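# Push chocolate bar row from steel table onto belt

## Task

Push the whole line of chocolate bars off the steel table and onto the white infeed conveyor, ending with each bar lying flat and entirely on the belt.

## Robot and tools

Robot: two arms, left_arm and right_arm, each with a five-fingered hand (index, middle, ring, thumb). right_arm has a right hand; left_arm has its mirror image, a left hand.

Frames. Scene frame: origin at table-top height, midway between the nominal arm bases. +z is up, +x points out over the table, +y is toward left_arm (these names do not match image left and right). Calibrated bases: left_arm at (-0.046, +0.370, 0) m, quat_wxyz (+1.000, 0, 0, +0.003); right_arm at (+0.012, -0.326, 0) m, quat_wxyz (+1.000, 0, 0, -0.001). Each arm reports its hand pose, targets and velocities in its own base frame. Fixed cameras and the table use the scene frame. Printed hand positions can be wrong by a few cm, worse at long reach.

Hand point axes (right hand): +z runs along the straight fingers toward the tips, +x crosses the palm away from the thumb, +y comes out of the palm face (the face sits at y = -0.062 m). Straight fingertips end about 0.139 m beyond the knuckles (knuckles at z = -0.017 m). On the left hand +x points toward the thumb. A rigid mast at the wrist on the palm side (x +0.05 to +0.10, z -0.16 to -0.11, up to y = +0.06 m; x sign flips on the left hand) can strike objects.

Tool execute_actions. Argument actions: a list of actions; each action is a list of 1 to 15 rows, one row per 1/30 s step; a short action repeats its final row for the remaining steps. Each action lasts 0.5 s. Every row has exactly 48 numbers, all in [-1, 1], covering both arms even when one stays still, in this order:
1-6: left_arm dx, dy, dz, rx, ry, rz.
7-22: left hand motor goals.
23-24: left current_limit, speed.
25-30: right_arm dx, dy, dz, rx, ry, rz.
31-46: right hand motor goals.
47-48: right current_limit, speed.

Arm numbers are offsets, not poses: each row gives a displacement from the arm's Hand target as it was when that action began, along that arm's own base axes. Rows within one action do not accumulate; sending the same offset in a later action moves further. 1.0 equals 0.6 m for dx, dy, dz and 180 degrees for rotation; rx, ry, rz form a single rotation vector applied about the Hand target position. A translation longer than 1.0 is scaled down along its direction. The controller limits commanded orientation to within 40 degrees of the measured one per step, and favours position if both cannot be met. The hand often stops short of the target and the elbow sags under load; an all-zero action re-requests the target, and any remaining gap must be sent as an extra offset. Very small moves may not begin. To stop pressing into something, command the target back past the current hand point.

Hand numbers are absolute joint goals, scaled linearly between each hinge's stops. Order for each hand: index_abd, index_mcp, index_pip, index_dip, middle_abd, middle_mcp, middle_pip, middle_dip, ring_abd, ring_mcp, ring_pip, ring_dip, thumb_cmc, thumb_axl, thumb_mcp, thumb_ipl. Brackets give degrees at +1, at -1, and the straight value: _abd (-60, +60; +0.00), _mcp (-18, +128; +0.75), _pip (-29, +108; +0.58), _dip (-21, +117; +0.70), thumb_cmc (-20, +120; +0.71), thumb_axl (-27, +140; +0.68), thumb_mcp (-69, +109; +0.23), thumb_ipl (-77, +108; +0.17). Moving toward -1 bends fingers toward the palm and swings the thumb in front of the palm. Zero is a real goal: to keep a hand unchanged, resend its hand_goal, hand_current_limit and hand_speed. current_limit maps -1..+1 to 0..550 mA (floor 11 mA); speed sets motor rate to (speed + 1) / 2 of 8.5 rad/s. Initial values: current_limit +0.4, speed -0.6; settings persist until changed.

Argument cameras: list of names (cam_high, cam_low, cam_left_wrist, cam_right_wrist) or ["all"]; [] means none; omitted or null gives all only when actions is empty. An unknown name voids the call. Sending an empty actions list just returns state and images.

Results: per arm end_effector_position (m) and end_effector_quat_wxyz in base frame; Hand target (the next offsets start from it); Joint positions, Joint velocities (may read "within noise" or be omitted), joint torques (offset, noisy, positive toward larger joint position; entries 3 and 4 wrap at ±28 N m); hand_goal, hand_measured, hand_current_ma (positive pushes toward -1), hand_state per motor (moving, goal, blocked, overload), hand_current_limit, hand_speed; motor temperatures; positions at some intermediate steps.

Tool zoom_image: camera (one of the four) and region [x0, y0, x1, y1] in pixels, origin top-left, at most 504 by 504; only cameras in the most recent images. Images: cam_high and cam_low 504x504, wrist cameras 672x504.

Tool finished_scene: scene = the current scene number. Irreversible; call only once every bar rests flat and fully on the belt with the robot clear.

Avoid: bars falling off the table or being left off it; dropping or flinging bars; hard impacts on the table, belt or other fixed things; arms or hands touching each other (a hand closing on the other hand counts); motor current of 495 mA or more held for 5 s (motor shuts down for 10 s); motors reaching 100 °C from long stretched holds or pushing at unreachable poses (arm drops, MOTOR HOT warns at 85 °C). Near the first joint axis a small hand move can swing the whole arm. Loose objects may occasionally get nudged by outside disturbances.

Each tool is called after "Emit:" by a JSON object that holds its "name" and its "arguments", one argument or row to a line.

## Session

Emit:
{"name": "execute_actions", "arguments": {
  "actions": []
}}

Emit:
{"name": "zoom_image", "arguments": {
  "camera": "cam_high",
  "region": [90, 150, 330, 390]
}}

Scene clock: 0.00 s.
left_arm: end_effector_position=(+0.2994, -0.3219, +0.2924) hand_goal=(+0.000, +0.754, +0.576, +0.696, +0.000, +0.754, +0.576, +0.696, +0.000, +0.754, +0.576, +0.696, +0.714, +0.678, +0.226, +0.168) hand_measured=(+0.000, +0.754, +0.576, +0.696, +0.000, +0.754, +0.576, +0.696, +0.000, +0.754, +0.576, +0.696, +0.714, +0.678, +0.226, +0.168) hand_current_ma=(+0, +0, +0, +0, +0, +0, +0, +0, +0, +0, +0, +0, +0, +0, +0, +0) hand_state=(goal, goal, goal, goal, goal, goal, goal, goal, goal, goal, goal, goal, goal, goal, goal, goal) hand_current_limit=0.40 hand_speed=-0.60 end_effector_quat_wxyz=(+0.000, +1.000, +0.019, +0.016) | right_arm: end_effector_position=(+0.2759, +0.0653, +0.1867) hand_goal=(+0.000, +0.754, +0.576, +0.696, +0.000, +0.754, +0.576, +0.696, +0.000, +0.754, +0.576, +0.696, +0.714, +0.678, +0.226, +0.168) hand_measured=(+0.000, +0.754, +0.576, +0.696, +0.000, +0.754, +0.576, +0.696, +0.000, +0.754, +0.576, +0.696, +0.714, +0.678, +0.226, +0.168) hand_current_ma=(+0, +0, +0, +0, +0, +0, +0, +0, +0, +0, +0, +0, +0, +0, +0, +0) hand_state=(goal, goal, goal, goal, goal, goal, goal, goal, goal, goal, goal, goal, goal, goal, goal, goal) hand_current_limit=0.40 hand_speed=-0.60 end_effector_quat_wxyz=(+0.257, -0.011, +0.943, -0.212)
Joint positions: left_arm=[-0.725 1.273 1.343 -1.617 -0.022 0.809] | right_arm=[0.317 0.646 0.647 -1.157 0.555 -1.396]
Joint velocities: within noise
Joint torques (N m): no reading
Motor temperatures (°C): left_arm=[31 33 32 30 32 32] | right_arm=[33 33 33 29 31 31]
Heat: left arm: hottest shoulder 33 °C; right arm: hottest waist 33 °C.
Hand target: left_arm +0.3033, -0.3254, +0.3049; +0.009, +0.999, +0.019, +0.026 | right_arm +0.2836, +0.0676, +0.2045; +0.274, -0.005, +0.939, -0.207

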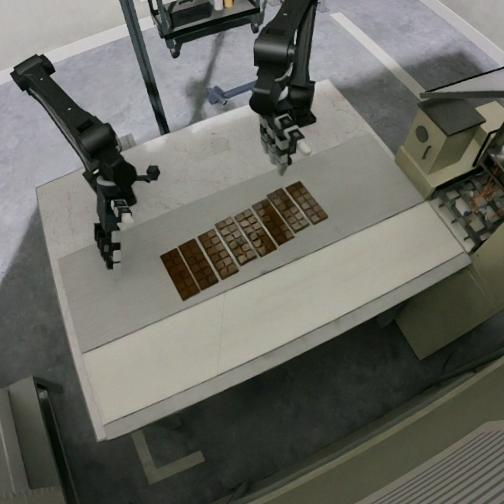

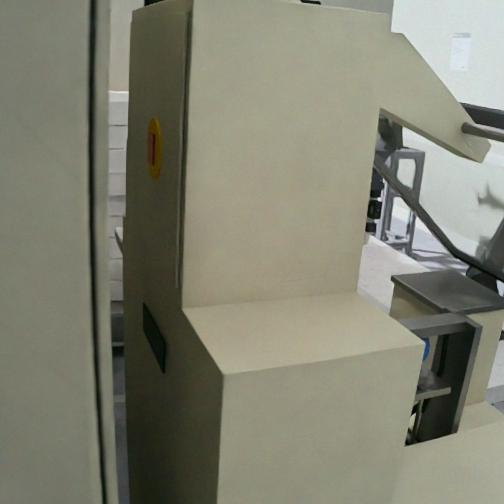

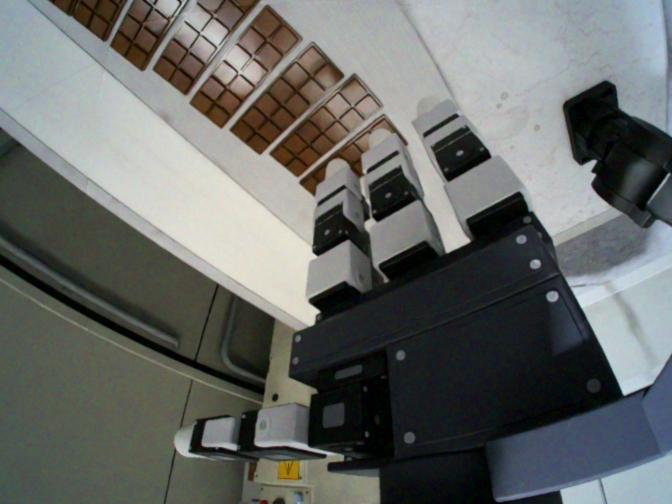

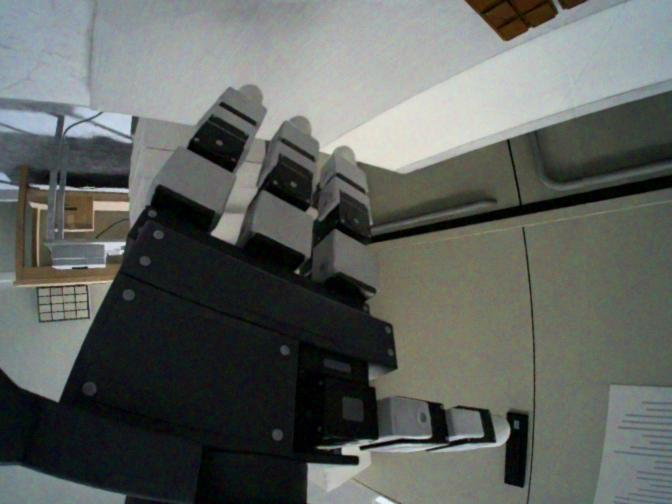

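Scaled by 2.100 from the camera's 504x504 image, which has a finer 720x720 frame.

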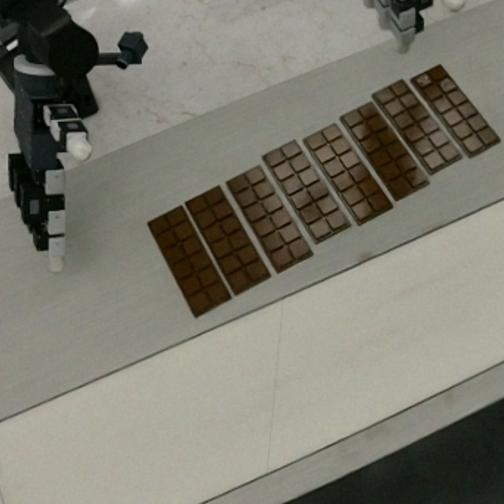

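Emit:
{"name": "zoom_image", "arguments": {
  "camera": "cam_high",
  "region": [150, 200, 270, 320]
}}

Emit:
{"name": "zoom_image", "arguments": {
  "camera": "cam_high",
  "region": [230, 160, 350, 280]
}}

Scaled by 4.200 from the camera's 504x504 image, which has a finer 720x720 frame.

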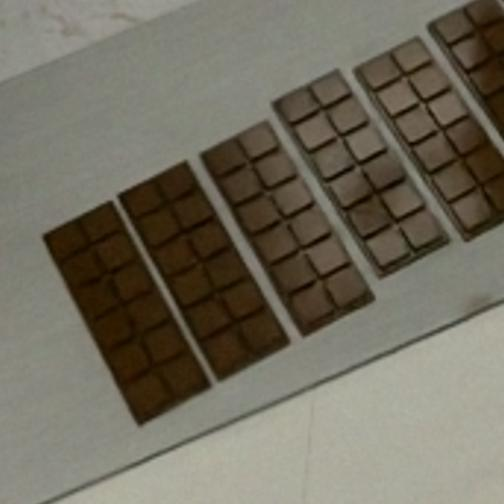

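Scaled by 4.200 from the camera's 504x504 image, which has a finer 720x720 frame.

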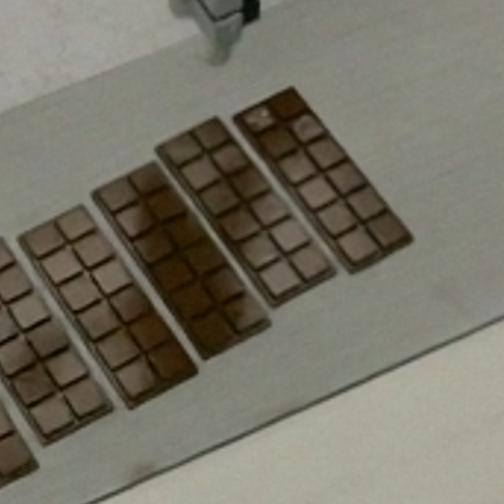

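Emit:
{"name": "execute_actions", "arguments": {
  "actions": [
    [[0.029,0.089,-0.017,-0.005,0.0074,0.1717,0,0.89,0.576,0.696,0,0.89,0.576,0.696,0,0.89,0.576,0.696,0.714,0.678,0.226,0.168,0.6,-0.6,0.03,0.02,0.07,0.0833,0.0179,-0.1518,0,0.89,0.576,0.696,0,0.89,0.576,0.696,0,0.89,0.576,0.696,0.714,0.678,0.226,0.168,0.6,-0.6]],
    [[0.029,0.089,-0.017,-0.005,0.0074,0.1717,0,0.89,0.576,0.696,0,0.89,0.576,0.696,0,0.89,0.576,0.696,0.714,0.678,0.226,0.168,0.6,-0.6,0.05,0.03,0,0.0833,0.0179,-0.1518,0,0.89,0.576,0.696,0,0.89,0.576,0.696,0,0.89,0.576,0.696,0.714,0.678,0.226,0.168,0.6,-0.6]],
    [[0.029,0.089,-0.017,-0.005,0.0074,0.1717,0,0.89,0.576,0.696,0,0.89,0.576,0.696,0,0.89,0.576,0.696,0.714,0.678,0.226,0.168,0.6,-0.6,0.051,0.028,-0.01,0.0833,0.0179,-0.1518,0,0.89,0.576,0.696,0,0.89,0.576,0.696,0,0.89,0.576,0.696,0.714,0.678,0.226,0.168,0.6,-0.6]]
  ],
  "cameras": ["cam_high", "cam_right_wrist"]
}}

Emit:
{"name": "zoom_image", "arguments": {
  "camera": "cam_high",
  "region": [110, 180, 260, 330]
}}

Scene clock: 18.30 s.
left_arm: end_effector_position=(+0.3477, -0.1631, +0.2685) hand_goal=(+0.000, +0.890, +0.576, +0.696, +0.000, +0.890, +0.576, +0.696, +0.000, +0.890, +0.576, +0.696, +0.714, +0.678, +0.226, +0.168) hand_measured=(+0.000, +0.884, +0.576, +0.696, +0.000, +0.884, +0.576, +0.696, +0.000, +0.884, +0.576, +0.696, +0.714, +0.678, +0.224, +0.168) hand_current_ma=(+0, -12, +1, +0, +0, -15, +1, +0, +0, -13, +1, +0, +0, -1, -6, +0) hand_state=(goal, goal, goal, goal, goal, goal, goal, goal, goal, goal, goal, goal, goal, goal, goal, goal) hand_current_limit=0.60 hand_speed=-0.60 end_effector_quat_wxyz=(-0.002, +0.684, +0.730, -0.010) | right_arm: end_effector_position=(+0.3451, +0.1052, +0.2174) hand_goal=(+0.000, +0.890, +0.576, +0.696, +0.000, +0.890, +0.576, +0.696, +0.000, +0.890, +0.576, +0.696, +0.714, +0.678, +0.226, +0.168) hand_measured=(+0.000, +0.886, +0.576, +0.696, +0.000, +0.886, +0.576, +0.696, +0.000, +0.886, +0.576, +0.696, +0.712, +0.678, +0.224, +0.168) hand_current_ma=(+0, -6, +0, +0, +0, -6, +0, +0, +0, -6, +0, +0, -2, -1, -3, +0) hand_state=(goal, goal, goal, goal, goal, goal, goal, goal, goal, goal, goal, goal, goal, goal, goal, goal) hand_current_limit=0.60 hand_speed=-0.60 end_effector_quat_wxyz=(-0.029, +0.674, +0.738, -0.009)
Joint positions: left_arm=[-0.615 1.195 1.221 -1.604 0.019 -0.679] | right_arm=[0.409 1.11 1.031 -1.532 -0.045 0.318]
Joint torques (N m): left_arm=[1.08 -5.42 9.05 0.49 -0.16 -0.16] | right_arm=[0.85 -4.95 12.36 0.69 0.17 0.08]
Motor temperatures (°C): left_arm=[31 34 36 30 32 32] | right_arm=[33 33 38 29 32 31]
Heat: left arm: hottest elbow 36 °C; right arm: hottest elbow 38 °C.
Hand target: left_arm +0.3556, -0.1651, +0.2743; +0.008, +0.676, +0.737, -0.007 | right_arm +0.3622, +0.1144, +0.2405; -0.014, +0.676, +0.737, +0.014
Off the commanded pose: left_arm 0.010 m, 2 deg | right_arm 0.030 m, 3 deg.
Step readings (end_effector_position of left_arm | right_arm):
0: (+0.2994, -0.3219, +0.2924) | (+0.2759, +0.0653, +0.1867)
1: (+0.2996, -0.3219, +0.2924) | (+0.2759, +0.0658, +0.1868)
2: (+0.3007, -0.3213, +0.2923) | (+0.2750, +0.0690, +0.1875)
4: (+0.3032, -0.3138, +0.2892) | (+0.2716, +0.0749, +0.1903)
8: (+0.3074, -0.2884, +0.2845) | (+0.2783, +0.0760, +0.2050)
15: (+0.3172, -0.2735, +0.2912) | (+0.2870, +0.0760, +0.2178)
16: (+0.3182, -0.2723, +0.2908) | (+0.2872, +0.0770, +0.2179)
17: (+0.3192, -0.2704, +0.2903) | (+0.2876, +0.0811, +0.2182)
19: (+0.3210, -0.2614, +0.2856) | (+0.2908, +0.0919, +0.2188)
23: (+0.3256, -0.2397, +0.2778) | (+0.3054, +0.0972, +0.2162)
30: (+0.3328, -0.2226, +0.2778) | (+0.3160, +0.0957, +0.2174)
31: (+0.3332, -0.2211, +0.2778) | (+0.3167, +0.0964, +0.2187)
32: (+0.3337, -0.2184, +0.2776) | (+0.3169, +0.1006, +0.2193)
34: (+0.3354, -0.2090, +0.2766) | (+0.3195, +0.1124, +0.2198)
38: (+0.3422, -0.1853, +0.2763) | (+0.3334, +0.1193, +0.2163)
45: (+0.3471, -0.1678, +0.2720) | (+0.3433, +0.1103, +0.2124)
Images, in order (width x height): cam_high 504x504, cam_right_wrist 672x504.

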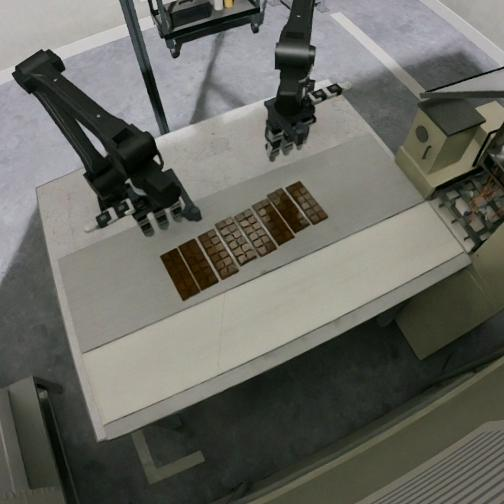

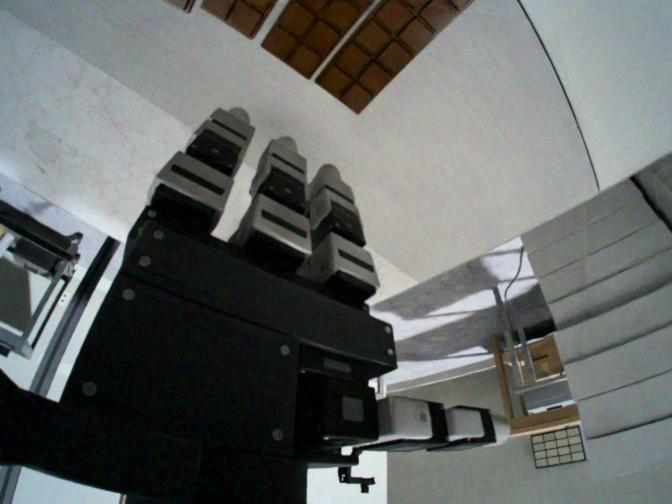

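Scaled by 3.360 from the camera's 504x504 image, which has a finer 720x720 frame.

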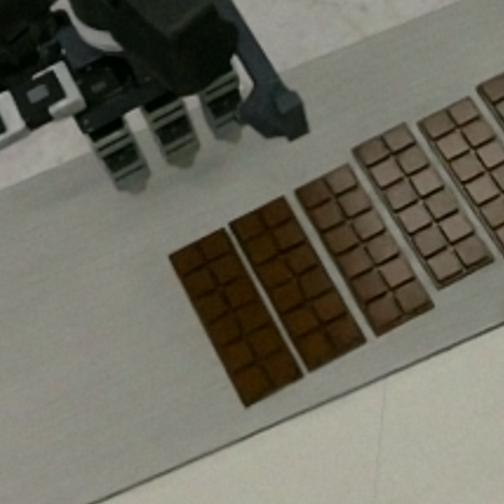

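Emit:
{"name": "execute_actions", "arguments": {
  "actions": [
    [[0,0,0,0,0,0,0,0.89,0.576,0.696,0,0.89,0.576,0.696,0,0.89,0.576,0.696,0.714,0.678,0.226,0.168,0.6,-0.6,-0.008,0.026,-0.115,0,0,0,0,0.89,0.576,0.696,0,0.89,0.576,0.696,0,0.89,0.576,0.696,0.714,0.678,0.226,0.168,0.6,-0.6]]
  ],
  "cameras": ["cam_high", "cam_right_wrist"]
}}

Emit:
{"name": "zoom_image", "arguments": {
  "camera": "cam_high",
  "region": [130, 200, 250, 320]
}}

Scene clock: 20.63 s.
left_arm: end_effector_position=(+0.3478, -0.1625, +0.2687) hand_goal=(+0.000, +0.890, +0.576, +0.696, +0.000, +0.890, +0.576, +0.696, +0.000, +0.890, +0.576, +0.696, +0.714, +0.678, +0.226, +0.168) hand_measured=(+0.000, +0.884, +0.576, +0.696, +0.000, +0.884, +0.576, +0.696, +0.000, +0.884, +0.576, +0.696, +0.714, +0.678, +0.224, +0.168) hand_current_ma=(+0, -12, +1, +0, +0, -15, +1, +0, +0, -13, +1, +0, +0, -1, -6, +0) hand_state=(goal, goal, goal, goal, goal, goal, goal, goal, goal, goal, goal, goal, goal, goal, goal, goal) hand_current_limit=0.60 hand_speed=-0.60 end_effector_quat_wxyz=(-0.002, +0.682, +0.731, -0.009) | right_arm: end_effector_position=(+0.3525, +0.1258, +0.1654) hand_goal=(+0.000, +0.890, +0.576, +0.696, +0.000, +0.890, +0.576, +0.696, +0.000, +0.890, +0.576, +0.696, +0.714, +0.678, +0.226, +0.168) hand_measured=(+0.000, +0.886, +0.576, +0.696, +0.000, +0.886, +0.576, +0.696, +0.000, +0.886, +0.576, +0.696, +0.712, +0.678, +0.224, +0.168) hand_current_ma=(+0, -4, +0, +0, +0, -4, +0, +0, +0, -4, +0, +0, -2, -1, -3, +0) hand_state=(goal, goal, goal, goal, goal, goal, goal, goal, goal, goal, goal, goal, goal, goal, goal, goal) hand_current_limit=0.60 hand_speed=-0.60 end_effector_quat_wxyz=(-0.020, +0.675, +0.738, +0.002)
Joint positions: left_arm=[-0.615 1.195 1.221 -1.604 0.017 -0.684] | right_arm=[0.467 1.158 0.922 -1.346 -0.038 0.378]
Joint torques (N m): left_arm=[1.03 -5.3 9.14 0.49 -0.17 -0.17] | right_arm=[0.79 -6.24 8.62 0.95 0.19 0.09]
Heat: left arm: hottest elbow 36 °C; right arm: hottest elbow 38 °C.
Hand target: left_arm +0.3556, -0.1651, +0.2743; +0.008, +0.676, +0.737, -0.007 | right_arm +0.3573, +0.1300, +0.1714; -0.014, +0.676, +0.737, +0.014
Off the commanded pose: left_arm 0.010 m, 2 deg | right_arm 0.009 m, 2 deg.
Step readings (end_effector_position of left_arm | right_arm):
0: (+0.3477, -0.1631, +0.2685) | (+0.3451, +0.1052, +0.2174)
1: (+0.3477, -0.1631, +0.2685) | (+0.3453, +0.1054, +0.2174)
2: (+0.3477, -0.1630, +0.2686) | (+0.3469, +0.1072, +0.2173)
4: (+0.3478, -0.1628, +0.2686) | (+0.3532, +0.1136, +0.2128)
8: (+0.3478, -0.1626, +0.2686) | (+0.3523, +0.1240, +0.1862)
15: (+0.3478, -0.1625, +0.2687) | (+0.3515, +0.1258, +0.1651)
Images, in order (width x height): cam_high 504x504, cam_right_wrist 672x504.

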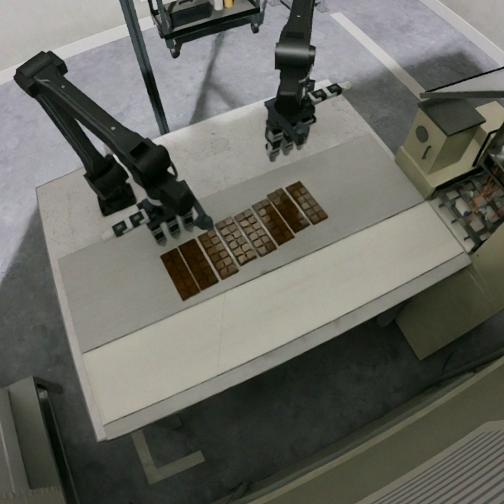

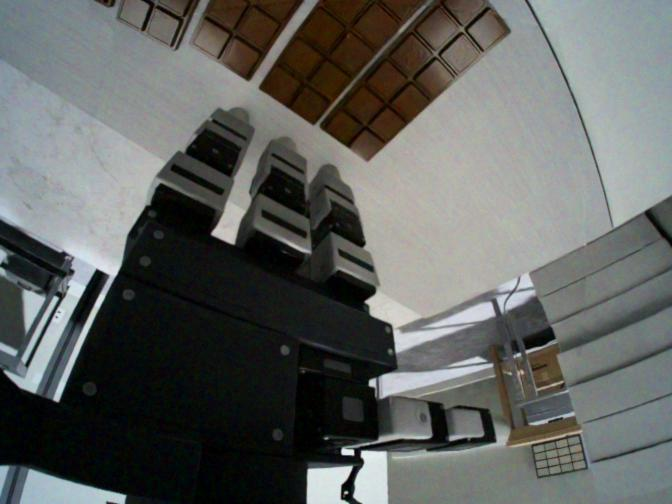

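Scaled by 4.200 from the camera's 504x504 image, which has a finer 720x720 frame.

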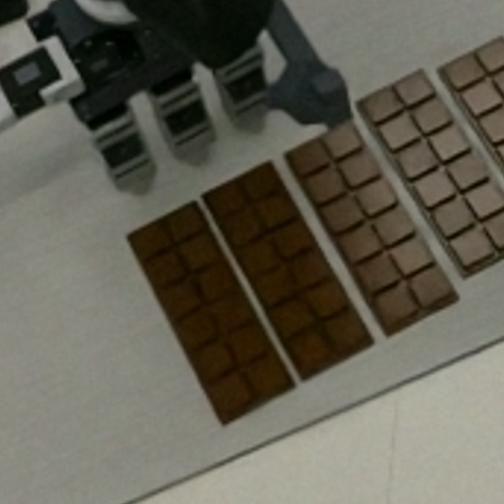

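Emit:
{"name": "execute_actions", "arguments": {
  "actions": [
    [[0,0,0,0,0,0,0,0.89,0.576,0.696,0,0.89,0.576,0.696,0,0.89,0.576,0.696,0.714,0.678,0.226,0.168,0.6,-0.6,0.045,-0.01,-0.013,0,0,0,0,0.89,0.576,0.696,0,0.89,0.576,0.696,0,0.89,0.576,0.696,0.714,0.678,0.226,0.168,0.6,-0.6]]
  ],
  "cameras": ["cam_high", "cam_right_wrist"]
}}

Emit:
{"name": "zoom_image", "arguments": {
  "camera": "cam_high",
  "region": [130, 200, 250, 320]
}}

Scene clock: 22.70 s.
left_arm: end_effector_position=(+0.3478, -0.1625, +0.2687) hand_goal=(+0.000, +0.890, +0.576, +0.696, +0.000, +0.890, +0.576, +0.696, +0.000, +0.890, +0.576, +0.696, +0.714, +0.678, +0.226, +0.168) hand_measured=(+0.000, +0.884, +0.576, +0.696, +0.000, +0.884, +0.576, +0.696, +0.000, +0.884, +0.576, +0.696, +0.714, +0.678, +0.224, +0.168) hand_current_ma=(+0, -12, +1, +0, +0, -15, +1, +0, +0, -13, +1, +0, +0, -1, -6, +0) hand_state=(goal, goal, goal, goal, goal, goal, goal, goal, goal, goal, goal, goal, goal, goal, goal, goal) hand_current_limit=0.60 hand_speed=-0.60 end_effector_quat_wxyz=(-0.002, +0.682, +0.731, -0.009) | right_arm: end_effector_position=(+0.3674, +0.1199, +0.1532) hand_goal=(+0.000, +0.890, +0.576, +0.696, +0.000, +0.890, +0.576, +0.696, +0.000, +0.890, +0.576, +0.696, +0.714, +0.678, +0.226, +0.168) hand_measured=(-0.006, +0.898, +0.582, +0.698, -0.004, +0.894, +0.580, +0.698, +0.000, +0.888, +0.578, +0.696, +0.712, +0.678, +0.224, +0.168) hand_current_ma=(-8, +13, +8, +3, -5, +6, +5, +1, +0, -1, +1, +0, -1, -1, -4, +0) hand_state=(goal, goal, goal, goal, goal, goal, goal, goal, goal, goal, goal, goal, goal, goal, goal, goal) hand_current_limit=0.60 hand_speed=-0.60 end_effector_quat_wxyz=(-0.022, +0.678, +0.735, -0.003)
Joint positions: left_arm=[-0.615 1.195 1.221 -1.604 0.017 -0.684] | right_arm=[0.429 1.205 0.928 -1.316 -0.039 0.347]
Joint torques (N m): left_arm=[1.03 -5.3 9.14 0.47 -0.17 -0.18] | right_arm=[-0.38 -5.6 10.51 1.05 0.23 -0.15]
Heat: left arm: hottest elbow 36 °C; right arm: hottest elbow 39 °C.
Hand target: left_arm +0.3556, -0.1651, +0.2743; +0.008, +0.676, +0.737, -0.007 | right_arm +0.3844, +0.1240, +0.1638; -0.014, +0.676, +0.737, +0.014
Off the commanded pose: left_arm 0.010 m, 2 deg | right_arm 0.020 m, 2 deg.
Step readings (end_effector_position of left_arm | right_arm):
0: (+0.3478, -0.1625, +0.2687) | (+0.3524, +0.1257, +0.1654)
1: (+0.3478, -0.1625, +0.2687) | (+0.3525, +0.1257, +0.1654)
2: (+0.3478, -0.1625, +0.2687) | (+0.3532, +0.1259, +0.1652)
4: (+0.3478, -0.1625, +0.2687) | (+0.3564, +0.1255, +0.1632)
8: (+0.3478, -0.1625, +0.2687) | (+0.3642, +0.1202, +0.1527)
15: (+0.3478, -0.1625, +0.2687) | (+0.3673, +0.1198, +0.1532)
Images, in order (width x height): cam_high 504x504, cam_right_wrist 672x504.

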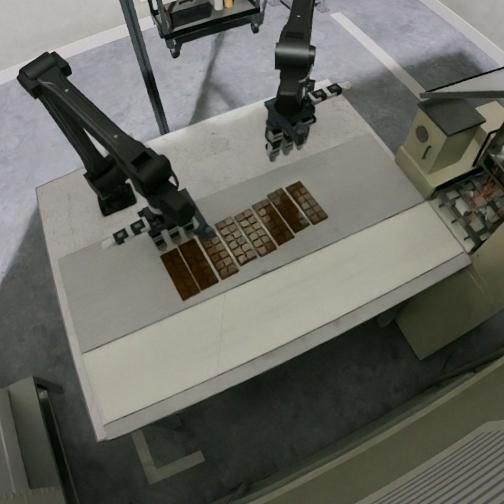

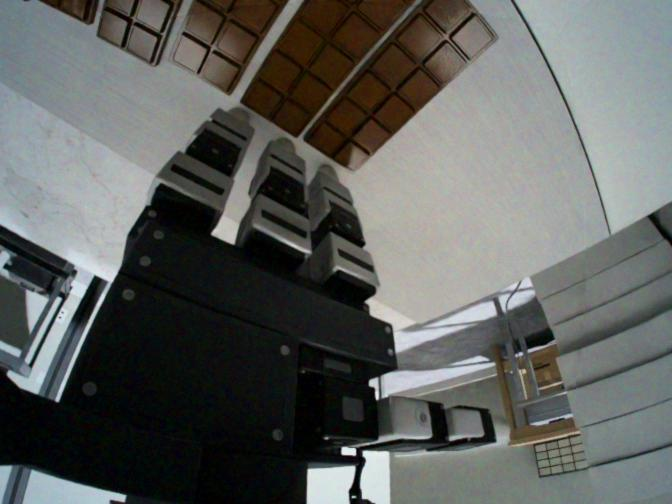

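Scaled by 4.200 from the camera's 504x504 image, which has a finer 720x720 frame.

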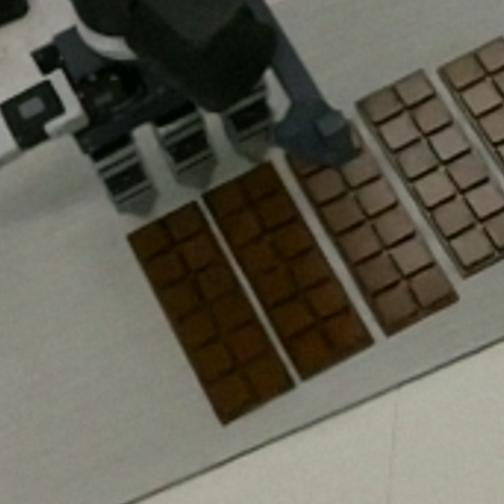

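Emit:
{"name": "execute_actions", "arguments": {
  "actions": [
    [[0,0,0,0,0,0,0,0.89,0.576,0.696,0,0.89,0.576,0.696,0,0.89,0.576,0.696,0.714,0.678,0.226,0.168,0.6,-0.6,0.07,0.003,0.007,0,0,0,0,0.89,0.576,0.696,0,0.89,0.576,0.696,0,0.89,0.576,0.696,0.714,0.678,0.226,0.168,0.6,-0.6]],
    [[0,0,0,0,0,0,0,0.89,0.576,0.696,0,0.89,0.576,0.696,0,0.89,0.576,0.696,0.714,0.678,0.226,0.168,0.6,-0.6,0.08,0.007,0.004,0,0,0,0,0.89,0.576,0.696,0,0.89,0.576,0.696,0,0.89,0.576,0.696,0.714,0.678,0.226,0.168,0.6,-0.6]]
  ],
  "cameras": ["cam_high", "cam_right_wrist"]
}}

Emit:
{"name": "zoom_image", "arguments": {
  "camera": "cam_high",
  "region": [150, 220, 270, 340]
}}

Scene clock: 25.07 s.
left_arm: end_effector_position=(+0.3478, -0.1625, +0.2687) hand_goal=(+0.000, +0.890, +0.576, +0.696, +0.000, +0.890, +0.576, +0.696, +0.000, +0.890, +0.576, +0.696, +0.714, +0.678, +0.226, +0.168) hand_measured=(+0.000, +0.884, +0.576, +0.696, +0.000, +0.884, +0.576, +0.696, +0.000, +0.884, +0.576, +0.696, +0.714, +0.678, +0.224, +0.168) hand_current_ma=(+0, -12, +1, +0, +0, -15, +1, +0, +0, -13, +1, +0, +0, -1, -6, +0) hand_state=(goal, goal, goal, goal, goal, goal, goal, goal, goal, goal, goal, goal, goal, goal, goal, goal) hand_current_limit=0.60 hand_speed=-0.60 end_effector_quat_wxyz=(-0.002, +0.682, +0.731, -0.009) | right_arm: end_effector_position=(+0.4465, +0.1252, +0.1510) hand_goal=(+0.000, +0.890, +0.576, +0.696, +0.000, +0.890, +0.576, +0.696, +0.000, +0.890, +0.576, +0.696, +0.714, +0.678, +0.226, +0.168) hand_measured=(+0.000, +0.924, +0.602, +0.710, -0.002, +0.922, +0.602, +0.710, +0.000, +0.922, +0.596, +0.706, +0.712, +0.678, +0.224, +0.168) hand_current_ma=(+0, +85, +53, +25, -1, +77, +52, +23, +0, +81, +39, +16, -1, -1, -4, +0) hand_state=(goal, blocked, blocked, goal, goal, blocked, blocked, goal, goal, blocked, blocked, goal, goal, goal, goal, goal) hand_current_limit=0.60 hand_speed=-0.60 end_effector_quat_wxyz=(-0.029, +0.676, +0.736, -0.013)
Joint positions: left_arm=[-0.615 1.195 1.221 -1.604 0.017 -0.684] | right_arm=[0.355 1.423 1.127 -1.324 -0.041 0.27]
Joint torques (N m): left_arm=[1.03 -5.3 9.13 0.47 -0.17 -0.18] | right_arm=[-0.62 -8.7 12.25 0.96 0.29 -0.14]
Heat: left arm: hottest elbow 37 °C; right arm: hottest elbow 39 °C.
Hand target: left_arm +0.3556, -0.1651, +0.2743; +0.008, +0.676, +0.737, -0.007 | right_arm +0.4744, +0.1300, +0.1702; -0.014, +0.676, +0.737, +0.014
Off the commanded pose: left_arm 0.010 m, 2 deg | right_arm 0.034 m, 3 deg.
Step readings (end_effector_position of left_arm | right_arm):
0: (+0.3478, -0.1625, +0.2687) | (+0.3674, +0.1199, +0.1532)
1: (+0.3478, -0.1625, +0.2687) | (+0.3677, +0.1199, +0.1534)
2: (+0.3478, -0.1625, +0.2687) | (+0.3689, +0.1200, +0.1536)
4: (+0.3478, -0.1625, +0.2687) | (+0.3754, +0.1200, +0.1525)
8: (+0.3478, -0.1625, +0.2687) | (+0.3914, +0.1199, +0.1493)
15: (+0.3478, -0.1625, +0.2687) | (+0.3969, +0.1211, +0.1489)
16: (+0.3478, -0.1625, +0.2687) | (+0.3973, +0.1214, +0.1489)
17: (+0.3478, -0.1625, +0.2687) | (+0.3992, +0.1217, +0.1492)
19: (+0.3478, -0.1625, +0.2687) | (+0.4098, +0.1220, +0.1499)
23: (+0.3478, -0.1625, +0.2687) | (+0.4371, +0.1228, +0.1504)
30: (+0.3478, -0.1625, +0.2687) | (+0.4458, +0.1247, +0.1509)
Images, in order (width x height): cam_high 504x504, cam_right_wrist 672x504.

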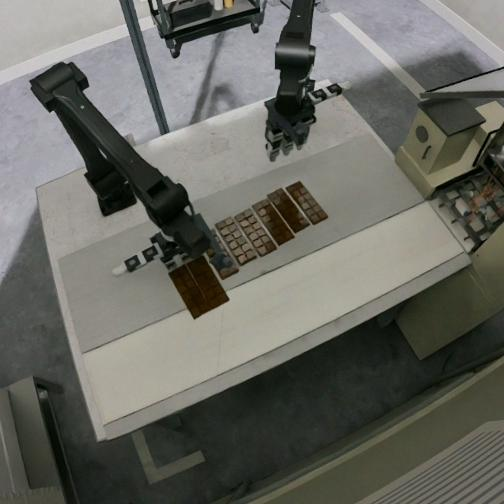

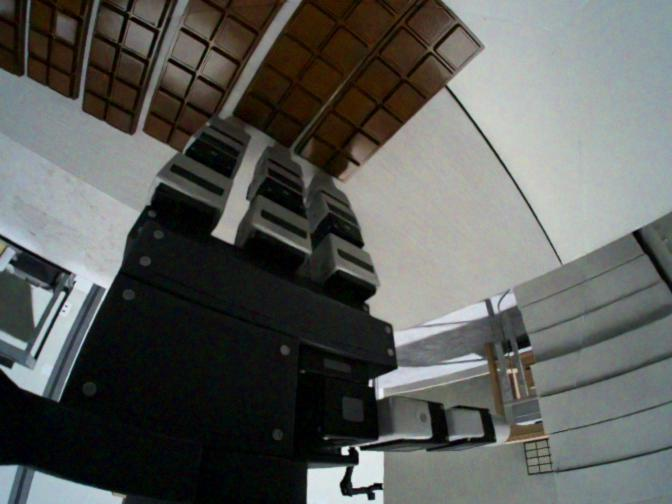

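Scaled by 4.200 from the camera's 504x504 image, which has a finer 720x720 frame.

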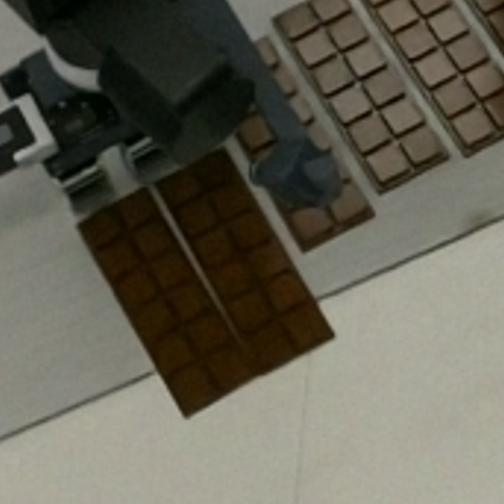

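Emit:
{"name": "execute_actions", "arguments": {
  "actions": [
    [[0,0,0,0,0,0,0,0.89,0.576,0.696,0,0.89,0.576,0.696,0,0.89,0.576,0.696,0.714,0.678,0.226,0.168,0.6,-0.6,0.08,0.005,0.015,0,0,-0.008,0,0.89,0.576,0.696,0,0.89,0.576,0.696,0,0.89,0.576,0.696,0.714,0.678,0.226,0.168,0.6,-0.6]]
  ],
  "cameras": ["cam_high", "cam_right_wrist"]
}}

Emit:
{"name": "zoom_image", "arguments": {
  "camera": "cam_high",
  "region": [150, 240, 270, 360]
}}

Scene clock: 27.17 s.
left_arm: end_effector_position=(+0.3478, -0.1625, +0.2687) hand_goal=(+0.000, +0.890, +0.576, +0.696, +0.000, +0.890, +0.576, +0.696, +0.000, +0.890, +0.576, +0.696, +0.714, +0.678, +0.226, +0.168) hand_measured=(+0.000, +0.884, +0.576, +0.696, +0.000, +0.884, +0.576, +0.696, +0.000, +0.884, +0.576, +0.696, +0.714, +0.678, +0.224, +0.168) hand_current_ma=(+0, -12, +1, +0, +0, -15, +1, +0, +0, -13, +1, +0, +0, -1, -6, +0) hand_state=(goal, goal, goal, goal, goal, goal, goal, goal, goal, goal, goal, goal, goal, goal, goal, goal) hand_current_limit=0.60 hand_speed=-0.60 end_effector_quat_wxyz=(-0.002, +0.682, +0.731, -0.009) | right_arm: end_effector_position=(+0.5027, +0.1303, +0.1577) hand_goal=(+0.000, +0.890, +0.576, +0.696, +0.000, +0.890, +0.576, +0.696, +0.000, +0.890, +0.576, +0.696, +0.714, +0.678, +0.226, +0.168) hand_measured=(-0.002, +0.896, +0.584, +0.702, -0.002, +0.890, +0.578, +0.700, +0.000, +0.890, +0.580, +0.700, +0.712, +0.678, +0.224, +0.168) hand_current_ma=(-1, +8, +11, +8, -1, +0, +3, +4, +0, +1, +4, +4, -1, -1, -4, +0) hand_state=(goal, goal, goal, goal, goal, goal, goal, goal, goal, goal, goal, goal, goal, goal, goal, goal) hand_current_limit=0.60 hand_speed=-0.60 end_effector_quat_wxyz=(-0.024, +0.686, +0.727, -0.005)
Joint positions: left_arm=[-0.615 1.195 1.221 -1.604 0.017 -0.684] | right_arm=[0.327 1.55 1.281 -1.334 -0.038 0.268]
Joint torques (N m): left_arm=[1.03 -5.3 9.14 0.47 -0.17 -0.18] | right_arm=[-0.32 -11.75 12.22 0.14 0.16 -0.1]
Heat: left arm: hottest elbow 37 °C; right arm: hottest elbow 39 °C.
Hand target: left_arm +0.3556, -0.1651, +0.2743; +0.008, +0.676, +0.737, -0.007 | right_arm +0.5224, +0.1331, +0.1794; -0.014, +0.685, +0.728, +0.014
Off the commanded pose: left_arm 0.010 m, 2 deg | right_arm 0.029 m, 2 deg.
Step readings (end_effector_position of left_arm | right_arm):
0: (+0.3478, -0.1625, +0.2687) | (+0.4465, +0.1252, +0.1510)
1: (+0.3478, -0.1625, +0.2687) | (+0.4467, +0.1253, +0.1512)
2: (+0.3478, -0.1625, +0.2687) | (+0.4485, +0.1256, +0.1518)
4: (+0.3478, -0.1625, +0.2687) | (+0.4594, +0.1269, +0.1533)
8: (+0.3478, -0.1625, +0.2687) | (+0.4921, +0.1296, +0.1571)
15: (+0.3478, -0.1625, +0.2687) | (+0.5024, +0.1302, +0.1577)
Images, in order (width x height): cam_high 504x504, cam_right_wrist 672x504.

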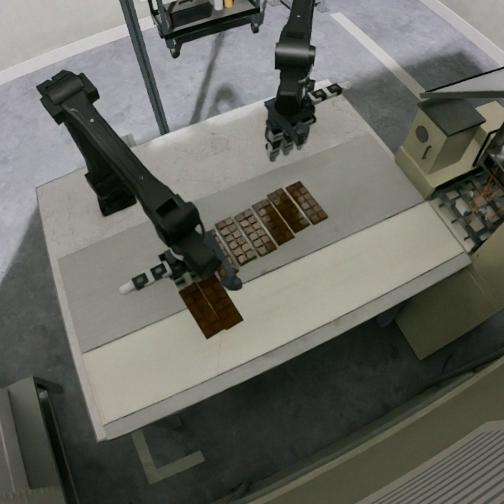

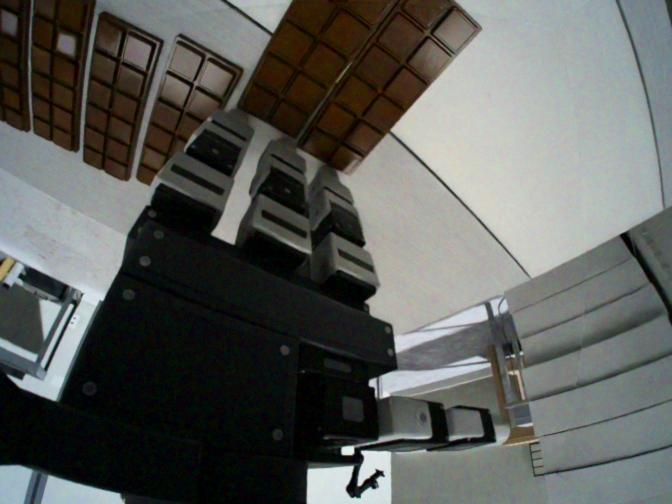

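Scaled by 4.200 from the camera's 504x504 image, which has a finer 720x720 frame.

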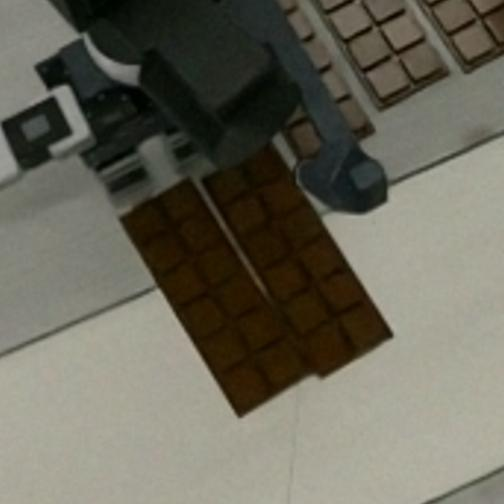

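Emit:
{"name": "execute_actions", "arguments": {
  "actions": [
    [[0,0,0,0,0,0,0,0.89,0.576,0.696,0,0.89,0.576,0.696,0,0.89,0.576,0.696,0.714,0.678,0.226,0.168,0.6,-0.6,0.083,0.005,0.006,0,0,-0.0139,0,0.89,0.576,0.696,0,0.89,0.576,0.696,0,0.89,0.576,0.696,0.714,0.678,0.226,0.168,0.6,-0.6]]
  ],
  "cameras": ["cam_high", "cam_right_wrist"]
}}

Emit:
{"name": "zoom_image", "arguments": {
  "camera": "cam_high",
  "region": [150, 250, 270, 370]
}}

Scene clock: 30.87 s.
left_arm: end_effector_position=(+0.3478, -0.1625, +0.2687) hand_goal=(+0.000, +0.890, +0.576, +0.696, +0.000, +0.890, +0.576, +0.696, +0.000, +0.890, +0.576, +0.696, +0.714, +0.678, +0.226, +0.168) hand_measured=(+0.000, +0.884, +0.576, +0.696, +0.000, +0.884, +0.576, +0.696, +0.000, +0.884, +0.576, +0.696, +0.714, +0.678, +0.224, +0.168) hand_current_ma=(+0, -12, +1, +0, +0, -15, +1, +0, +0, -13, +1, +0, +0, -1, -6, +0) hand_state=(goal, goal, goal, goal, goal, goal, goal, goal, goal, goal, goal, goal, goal, goal, goal, goal) hand_current_limit=0.60 hand_speed=-0.60 end_effector_quat_wxyz=(-0.002, +0.682, +0.731, -0.009) | right_arm: end_effector_position=(+0.5549, +0.1371, +0.1642) hand_goal=(+0.000, +0.890, +0.576, +0.696, +0.000, +0.890, +0.576, +0.696, +0.000, +0.890, +0.576, +0.696, +0.714, +0.678, +0.226, +0.168) hand_measured=(-0.002, +0.896, +0.584, +0.702, -0.002, +0.890, +0.578, +0.698, +0.000, +0.892, +0.580, +0.700, +0.712, +0.678, +0.224, +0.168) hand_current_ma=(-1, +10, +10, +8, -1, +0, +2, +3, +0, +1, +3, +4, -1, -1, -4, +0) hand_state=(goal, goal, goal, goal, goal, goal, goal, goal, goal, goal, goal, goal, goal, goal, goal, goal) hand_current_limit=0.60 hand_speed=-0.60 end_effector_quat_wxyz=(-0.022, +0.694, +0.719, -0.001)
Joint positions: left_arm=[-0.615 1.195 1.221 -1.604 0.017 -0.684] | right_arm=[0.31 1.673 1.448 -1.369 -0.038 0.275]
Joint torques (N m): left_arm=[1.03 -5.25 9.13 0.47 -0.17 -0.18] | right_arm=[-0.5 -13.98 12.11 0.1 0.16 0.08]
Heat: left arm: hottest elbow 38 °C; right arm: hottest elbow 40 °C.
Hand target: left_arm +0.3556, -0.1651, +0.2743; +0.008, +0.676, +0.737, -0.007 | right_arm +0.5721, +0.1361, +0.1830; -0.013, +0.701, +0.713, +0.014
Off the commanded pose: left_arm 0.010 m, 2 deg | right_arm 0.026 m, 2 deg.
Step readings (end_effector_position of left_arm | right_arm):
0: (+0.3478, -0.1625, +0.2687) | (+0.5027, +0.1303, +0.1575)
1: (+0.3478, -0.1625, +0.2687) | (+0.5030, +0.1304, +0.1578)
2: (+0.3478, -0.1625, +0.2687) | (+0.5046, +0.1303, +0.1584)
4: (+0.3478, -0.1625, +0.2687) | (+0.5147, +0.1308, +0.1605)
8: (+0.3478, -0.1625, +0.2687) | (+0.5442, +0.1367, +0.1639)
15: (+0.3478, -0.1625, +0.2687) | (+0.5548, +0.1371, +0.1644)
Images, in order (width x height): cam_high 504x504, cam_right_wrist 672x504.

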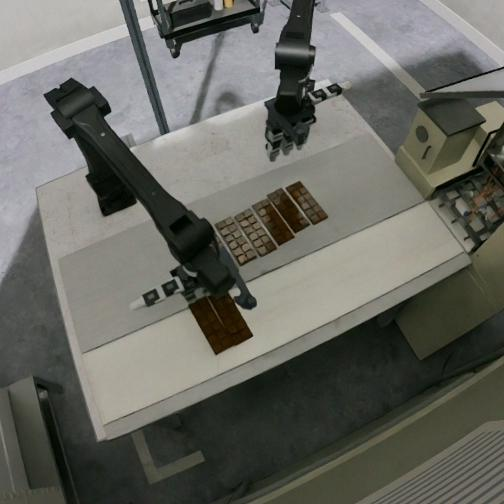

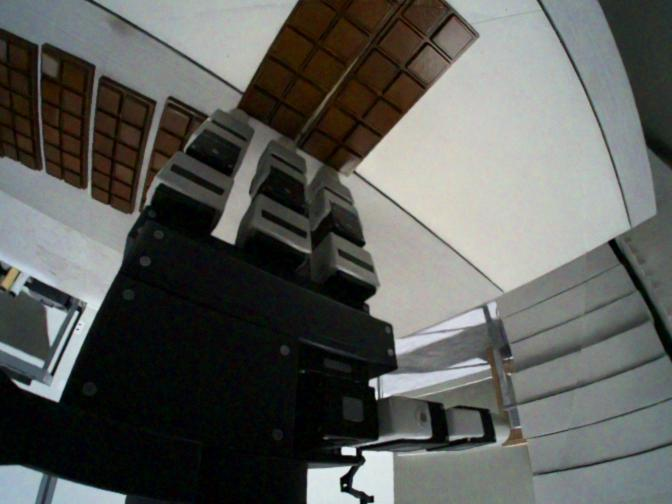

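Scaled by 4.200 from the camera's 504x504 image, which has a finer 720x720 frame.

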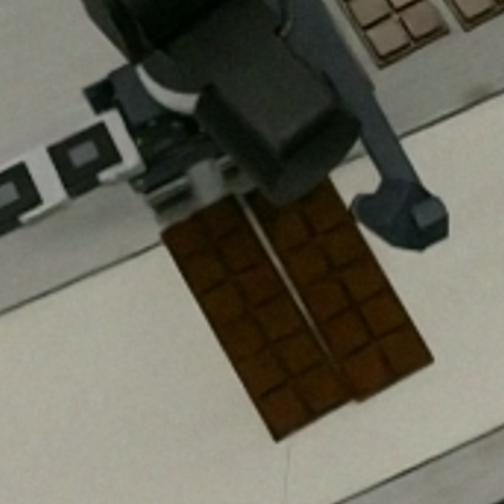

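Emit:
{"name": "execute_actions", "arguments": {
  "actions": [
    [[0,0,0,0,0,0,0,0.89,0.576,0.696,0,0.89,0.576,0.696,0,0.89,0.576,0.696,0.714,0.678,0.226,0.168,0.6,-0.6,0.055,0.003,-0.003,0,0,0,0,0.89,0.576,0.696,0,0.89,0.576,0.696,0,0.89,0.576,0.696,0.714,0.678,0.226,0.168,0.6,-0.6]]
  ],
  "cameras": ["cam_high", "cam_right_wrist"]
}}

Emit:
{"name": "zoom_image", "arguments": {
  "camera": "cam_high",
  "region": [160, 270, 280, 390]
}}

Scene clock: 32.93 s.
left_arm: end_effector_position=(+0.3478, -0.1625, +0.2687) hand_goal=(+0.000, +0.890, +0.576, +0.696, +0.000, +0.890, +0.576, +0.696, +0.000, +0.890, +0.576, +0.696, +0.714, +0.678, +0.226, +0.168) hand_measured=(+0.000, +0.884, +0.576, +0.696, +0.000, +0.884, +0.576, +0.696, +0.000, +0.884, +0.576, +0.696, +0.714, +0.678, +0.224, +0.168) hand_current_ma=(+0, -12, +1, +0, +0, -15, +1, +0, +0, -13, +1, +0, +0, -1, -6, +0) hand_state=(goal, goal, goal, goal, goal, goal, goal, goal, goal, goal, goal, goal, goal, goal, goal, goal) hand_current_limit=0.60 hand_speed=-0.60 end_effector_quat_wxyz=(-0.002, +0.682, +0.731, -0.009) | right_arm: end_effector_position=(+0.5878, +0.1382, +0.1656) hand_goal=(+0.000, +0.890, +0.576, +0.696, +0.000, +0.890, +0.576, +0.696, +0.000, +0.890, +0.576, +0.696, +0.714, +0.678, +0.226, +0.168) hand_measured=(-0.002, +0.900, +0.584, +0.702, -0.002, +0.888, +0.578, +0.698, +0.000, +0.894, +0.580, +0.700, +0.712, +0.678, +0.224, +0.168) hand_current_ma=(-1, +18, +12, +8, -1, -1, +2, +3, +0, +6, +4, +4, -1, -1, -4, +0) hand_state=(goal, goal, goal, goal, goal, goal, goal, goal, goal, goal, goal, goal, goal, goal, goal, goal) hand_current_limit=0.60 hand_speed=-0.60 end_effector_quat_wxyz=(-0.022, +0.700, +0.714, +0.000)
Joint positions: left_arm=[-0.615 1.195 1.221 -1.604 0.017 -0.684] | right_arm=[0.295 1.754 1.558 -1.396 -0.038 0.275]
Joint torques (N m): left_arm=[1.08 -5.25 9.14 0.47 -0.17 -0.18] | right_arm=[-0.44 -14.68 12.05 0.21 0.15 -0.08]
Heat: left arm: hottest elbow 38 °C; right arm: hottest elbow 40 °C.
Hand target: left_arm +0.3556, -0.1651, +0.2743; +0.008, +0.676, +0.737, -0.007 | right_arm +0.6052, +0.1380, +0.1810; -0.013, +0.701, +0.713, +0.014
Off the commanded pose: left_arm 0.010 m, 2 deg | right_arm 0.023 m, 2 deg.
Step readings (end_effector_position of left_arm | right_arm):
0: (+0.3478, -0.1625, +0.2687) | (+0.5549, +0.1371, +0.1640)
1: (+0.3478, -0.1625, +0.2687) | (+0.5551, +0.1372, +0.1643)
2: (+0.3478, -0.1625, +0.2687) | (+0.5562, +0.1373, +0.1643)
4: (+0.3478, -0.1625, +0.2687) | (+0.5623, +0.1378, +0.1647)
8: (+0.3478, -0.1625, +0.2687) | (+0.5817, +0.1390, +0.1656)
15: (+0.3478, -0.1625, +0.2687) | (+0.5876, +0.1382, +0.1659)
Images, in order (width x height): cam_high 504x504, cam_right_wrist 672x504.

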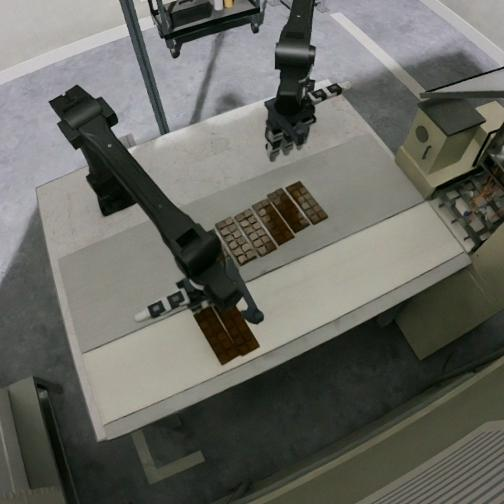

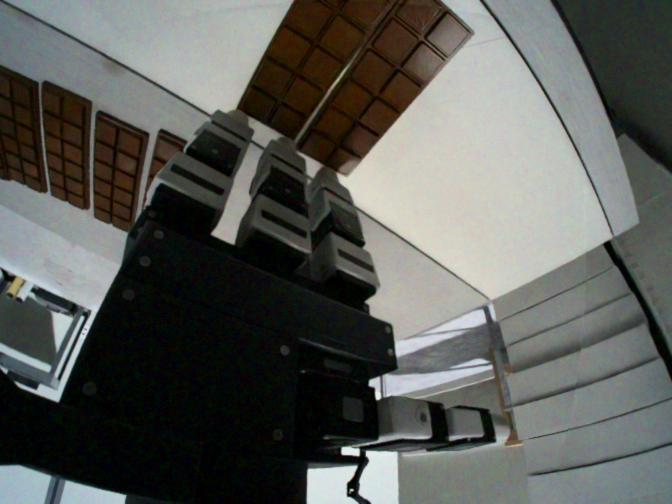

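Scaled by 4.200 from the camera's 504x504 image, which has a finer 720x720 frame.

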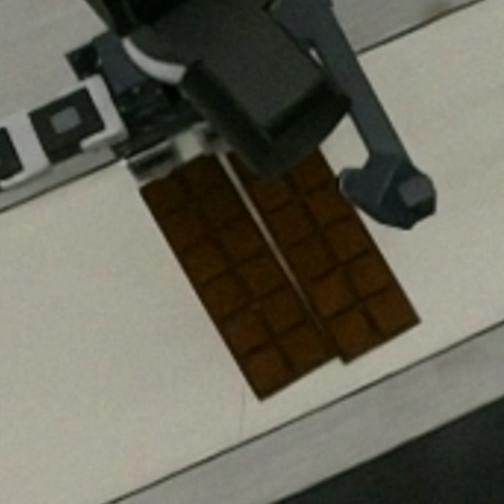

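Emit:
{"name": "execute_actions", "arguments": {
  "actions": [
    [[0,0,0,0,0,0,0,0.89,0.576,0.696,0,0.89,0.576,0.696,0,0.89,0.576,0.696,0.714,0.678,0.226,0.168,0.6,-0.6,-0.05,0,0.1,0,0,0,0,0.89,0.576,0.696,0,0.89,0.576,0.696,0,0.89,0.576,0.696,0.714,0.678,0.226,0.168,0.6,-0.6]],
    [[0,0.06,0,0,0,0,0,0.89,0.576,0.696,0,0.89,0.576,0.696,0,0.89,0.576,0.696,0.714,0.678,0.226,0.168,0.6,-0.6,-0.2,0.08,0,0,0,0,0,0.89,0.576,0.696,0,0.89,0.576,0.696,0,0.89,0.576,0.696,0.714,0.678,0.226,0.168,0.6,-0.6]],
    [[0,0,0,0,0,0,0,0.89,0.576,0.696,0,0.89,0.576,0.696,0,0.89,0.576,0.696,0.714,0.678,0.226,0.168,0.6,-0.6,-0.183,0.095,-0.05,0,0,0,0,0.89,0.576,0.696,0,0.89,0.576,0.696,0,0.89,0.576,0.696,0.714,0.678,0.226,0.168,0.6,-0.6]]
  ],
  "cameras": ["cam_high", "cam_right_wrist"]
}}

Emit:
{"name": "zoom_image", "arguments": {
  "camera": "cam_high",
  "region": [160, 180, 280, 300]
}}

Emit:
{"name": "zoom_image", "arguments": {
  "camera": "cam_high",
  "region": [150, 270, 290, 410]
}}

Scene clock: 37.50 s.
left_arm: end_effector_position=(+0.3562, -0.1308, +0.2697) hand_goal=(+0.000, +0.890, +0.576, +0.696, +0.000, +0.890, +0.576, +0.696, +0.000, +0.890, +0.576, +0.696, +0.714, +0.678, +0.226, +0.168) hand_measured=(+0.000, +0.884, +0.576, +0.696, +0.000, +0.884, +0.576, +0.696, +0.000, +0.884, +0.576, +0.696, +0.714, +0.678, +0.224, +0.168) hand_current_ma=(+0, -12, +1, +0, +0, -14, +1, +0, +0, -11, +1, +0, +0, -1, -6, +0) hand_state=(goal, goal, goal, goal, goal, goal, goal, goal, goal, goal, goal, goal, goal, goal, goal, goal) hand_current_limit=0.60 hand_speed=-0.60 end_effector_quat_wxyz=(+0.002, +0.673, +0.740, -0.007) | right_arm: end_effector_position=(+0.3435, +0.2397, +0.2032) hand_goal=(+0.000, +0.890, +0.576, +0.696, +0.000, +0.890, +0.576, +0.696, +0.000, +0.890, +0.576, +0.696, +0.714, +0.678, +0.226, +0.168) hand_measured=(-0.002, +0.886, +0.576, +0.698, -0.002, +0.886, +0.576, +0.698, +0.000, +0.886, +0.576, +0.698, +0.712, +0.678, +0.222, +0.168) hand_current_ma=(-1, -5, +0, +2, -1, -5, +0, +2, +0, -5, +0, +2, -1, -1, -4, +0) hand_state=(goal, goal, goal, goal, goal, goal, goal, goal, goal, goal, goal, goal, goal, goal, goal, goal) hand_current_limit=0.60 hand_speed=-0.60 end_effector_quat_wxyz=(-0.016, +0.699, +0.715, -0.001)
Joint positions: left_arm=[-0.524 1.168 1.201 -1.604 0.015 -0.618] | right_arm=[0.776 1.311 1.151 -1.414 -0.032 0.753]
Joint torques (N m): left_arm=[1.2 -6.53 7.73 0.02 -0.02 0.11] | right_arm=[0.67 -9.7 8.43 0.85 0.19 0.08]
Heat: left arm: hottest elbow 38 °C; right arm: hottest elbow 40 °C.
Hand target: left_arm +0.3556, -0.1291, +0.2743; +0.008, +0.676, +0.737, -0.007 | right_arm +0.3453, +0.2429, +0.2110; -0.013, +0.701, +0.713, +0.014
Off the commanded pose: left_arm 0.005 m, 1 deg | right_arm 0.009 m, 2 deg.
Step readings (end_effector_position of left_arm | right_arm):
0: (+0.3478, -0.1625, +0.2687) | (+0.5878, +0.1382, +0.1656)
1: (+0.3478, -0.1625, +0.2687) | (+0.5876, +0.1382, +0.1655)
2: (+0.3478, -0.1625, +0.2687) | (+0.5859, +0.1376, +0.1659)
4: (+0.3478, -0.1625, +0.2687) | (+0.5802, +0.1359, +0.1668)
8: (+0.3478, -0.1625, +0.2687) | (+0.5674, +0.1320, +0.1800)
15: (+0.3478, -0.1625, +0.2687) | (+0.5656, +0.1314, +0.2142)
16: (+0.3479, -0.1624, +0.2687) | (+0.5656, +0.1318, +0.2161)
17: (+0.3486, -0.1609, +0.2687) | (+0.5613, +0.1359, +0.2168)
19: (+0.3506, -0.1557, +0.2680) | (+0.5431, +0.1388, +0.2138)
23: (+0.3543, -0.1367, +0.2665) | (+0.4821, +0.1664, +0.2122)
30: (+0.3558, -0.1300, +0.2697) | (+0.4525, +0.1910, +0.2399)
31: (+0.3559, -0.1301, +0.2697) | (+0.4521, +0.1899, +0.2405)
32: (+0.3560, -0.1303, +0.2697) | (+0.4475, +0.1911, +0.2377)
34: (+0.3560, -0.1305, +0.2697) | (+0.4299, +0.1947, +0.2260)
38: (+0.3561, -0.1306, +0.2697) | (+0.3663, +0.2238, +0.1976)
45: (+0.3561, -0.1308, +0.2697) | (+0.3427, +0.2441, +0.2008)
Images, in order (width x height): cam_high 504x504, cam_right_wrist 672x504.

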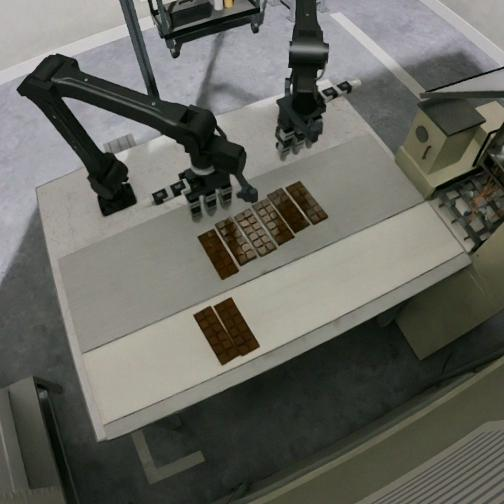

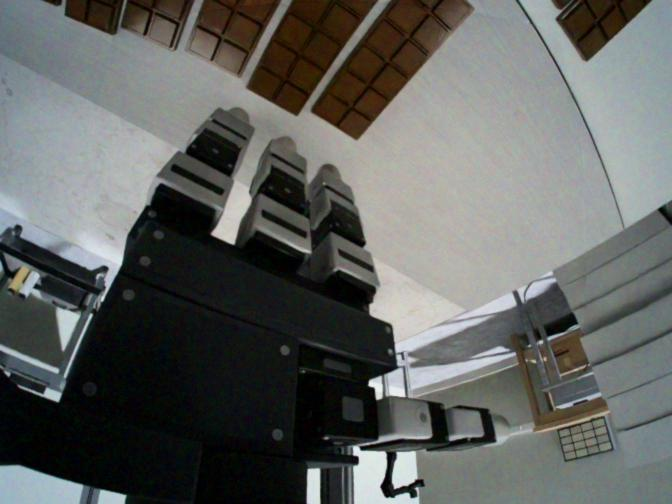

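Scaled by 4.200 from the camera's 504x504 image, which has a finer 720x720 frame.

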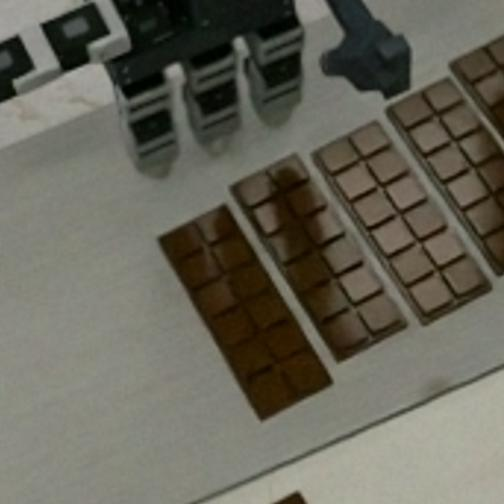

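Scaled by 3.600 from the camera's 504x504 image, which has a finer 720x720 frame.

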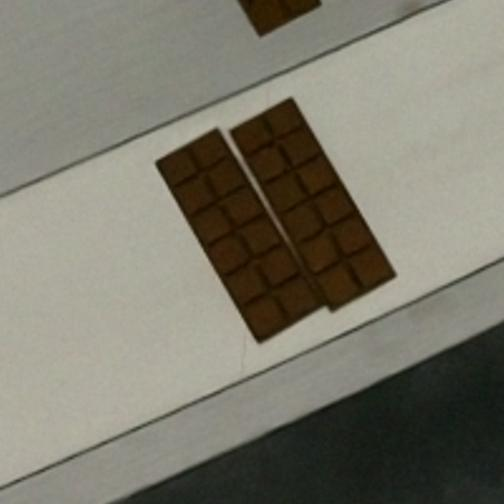

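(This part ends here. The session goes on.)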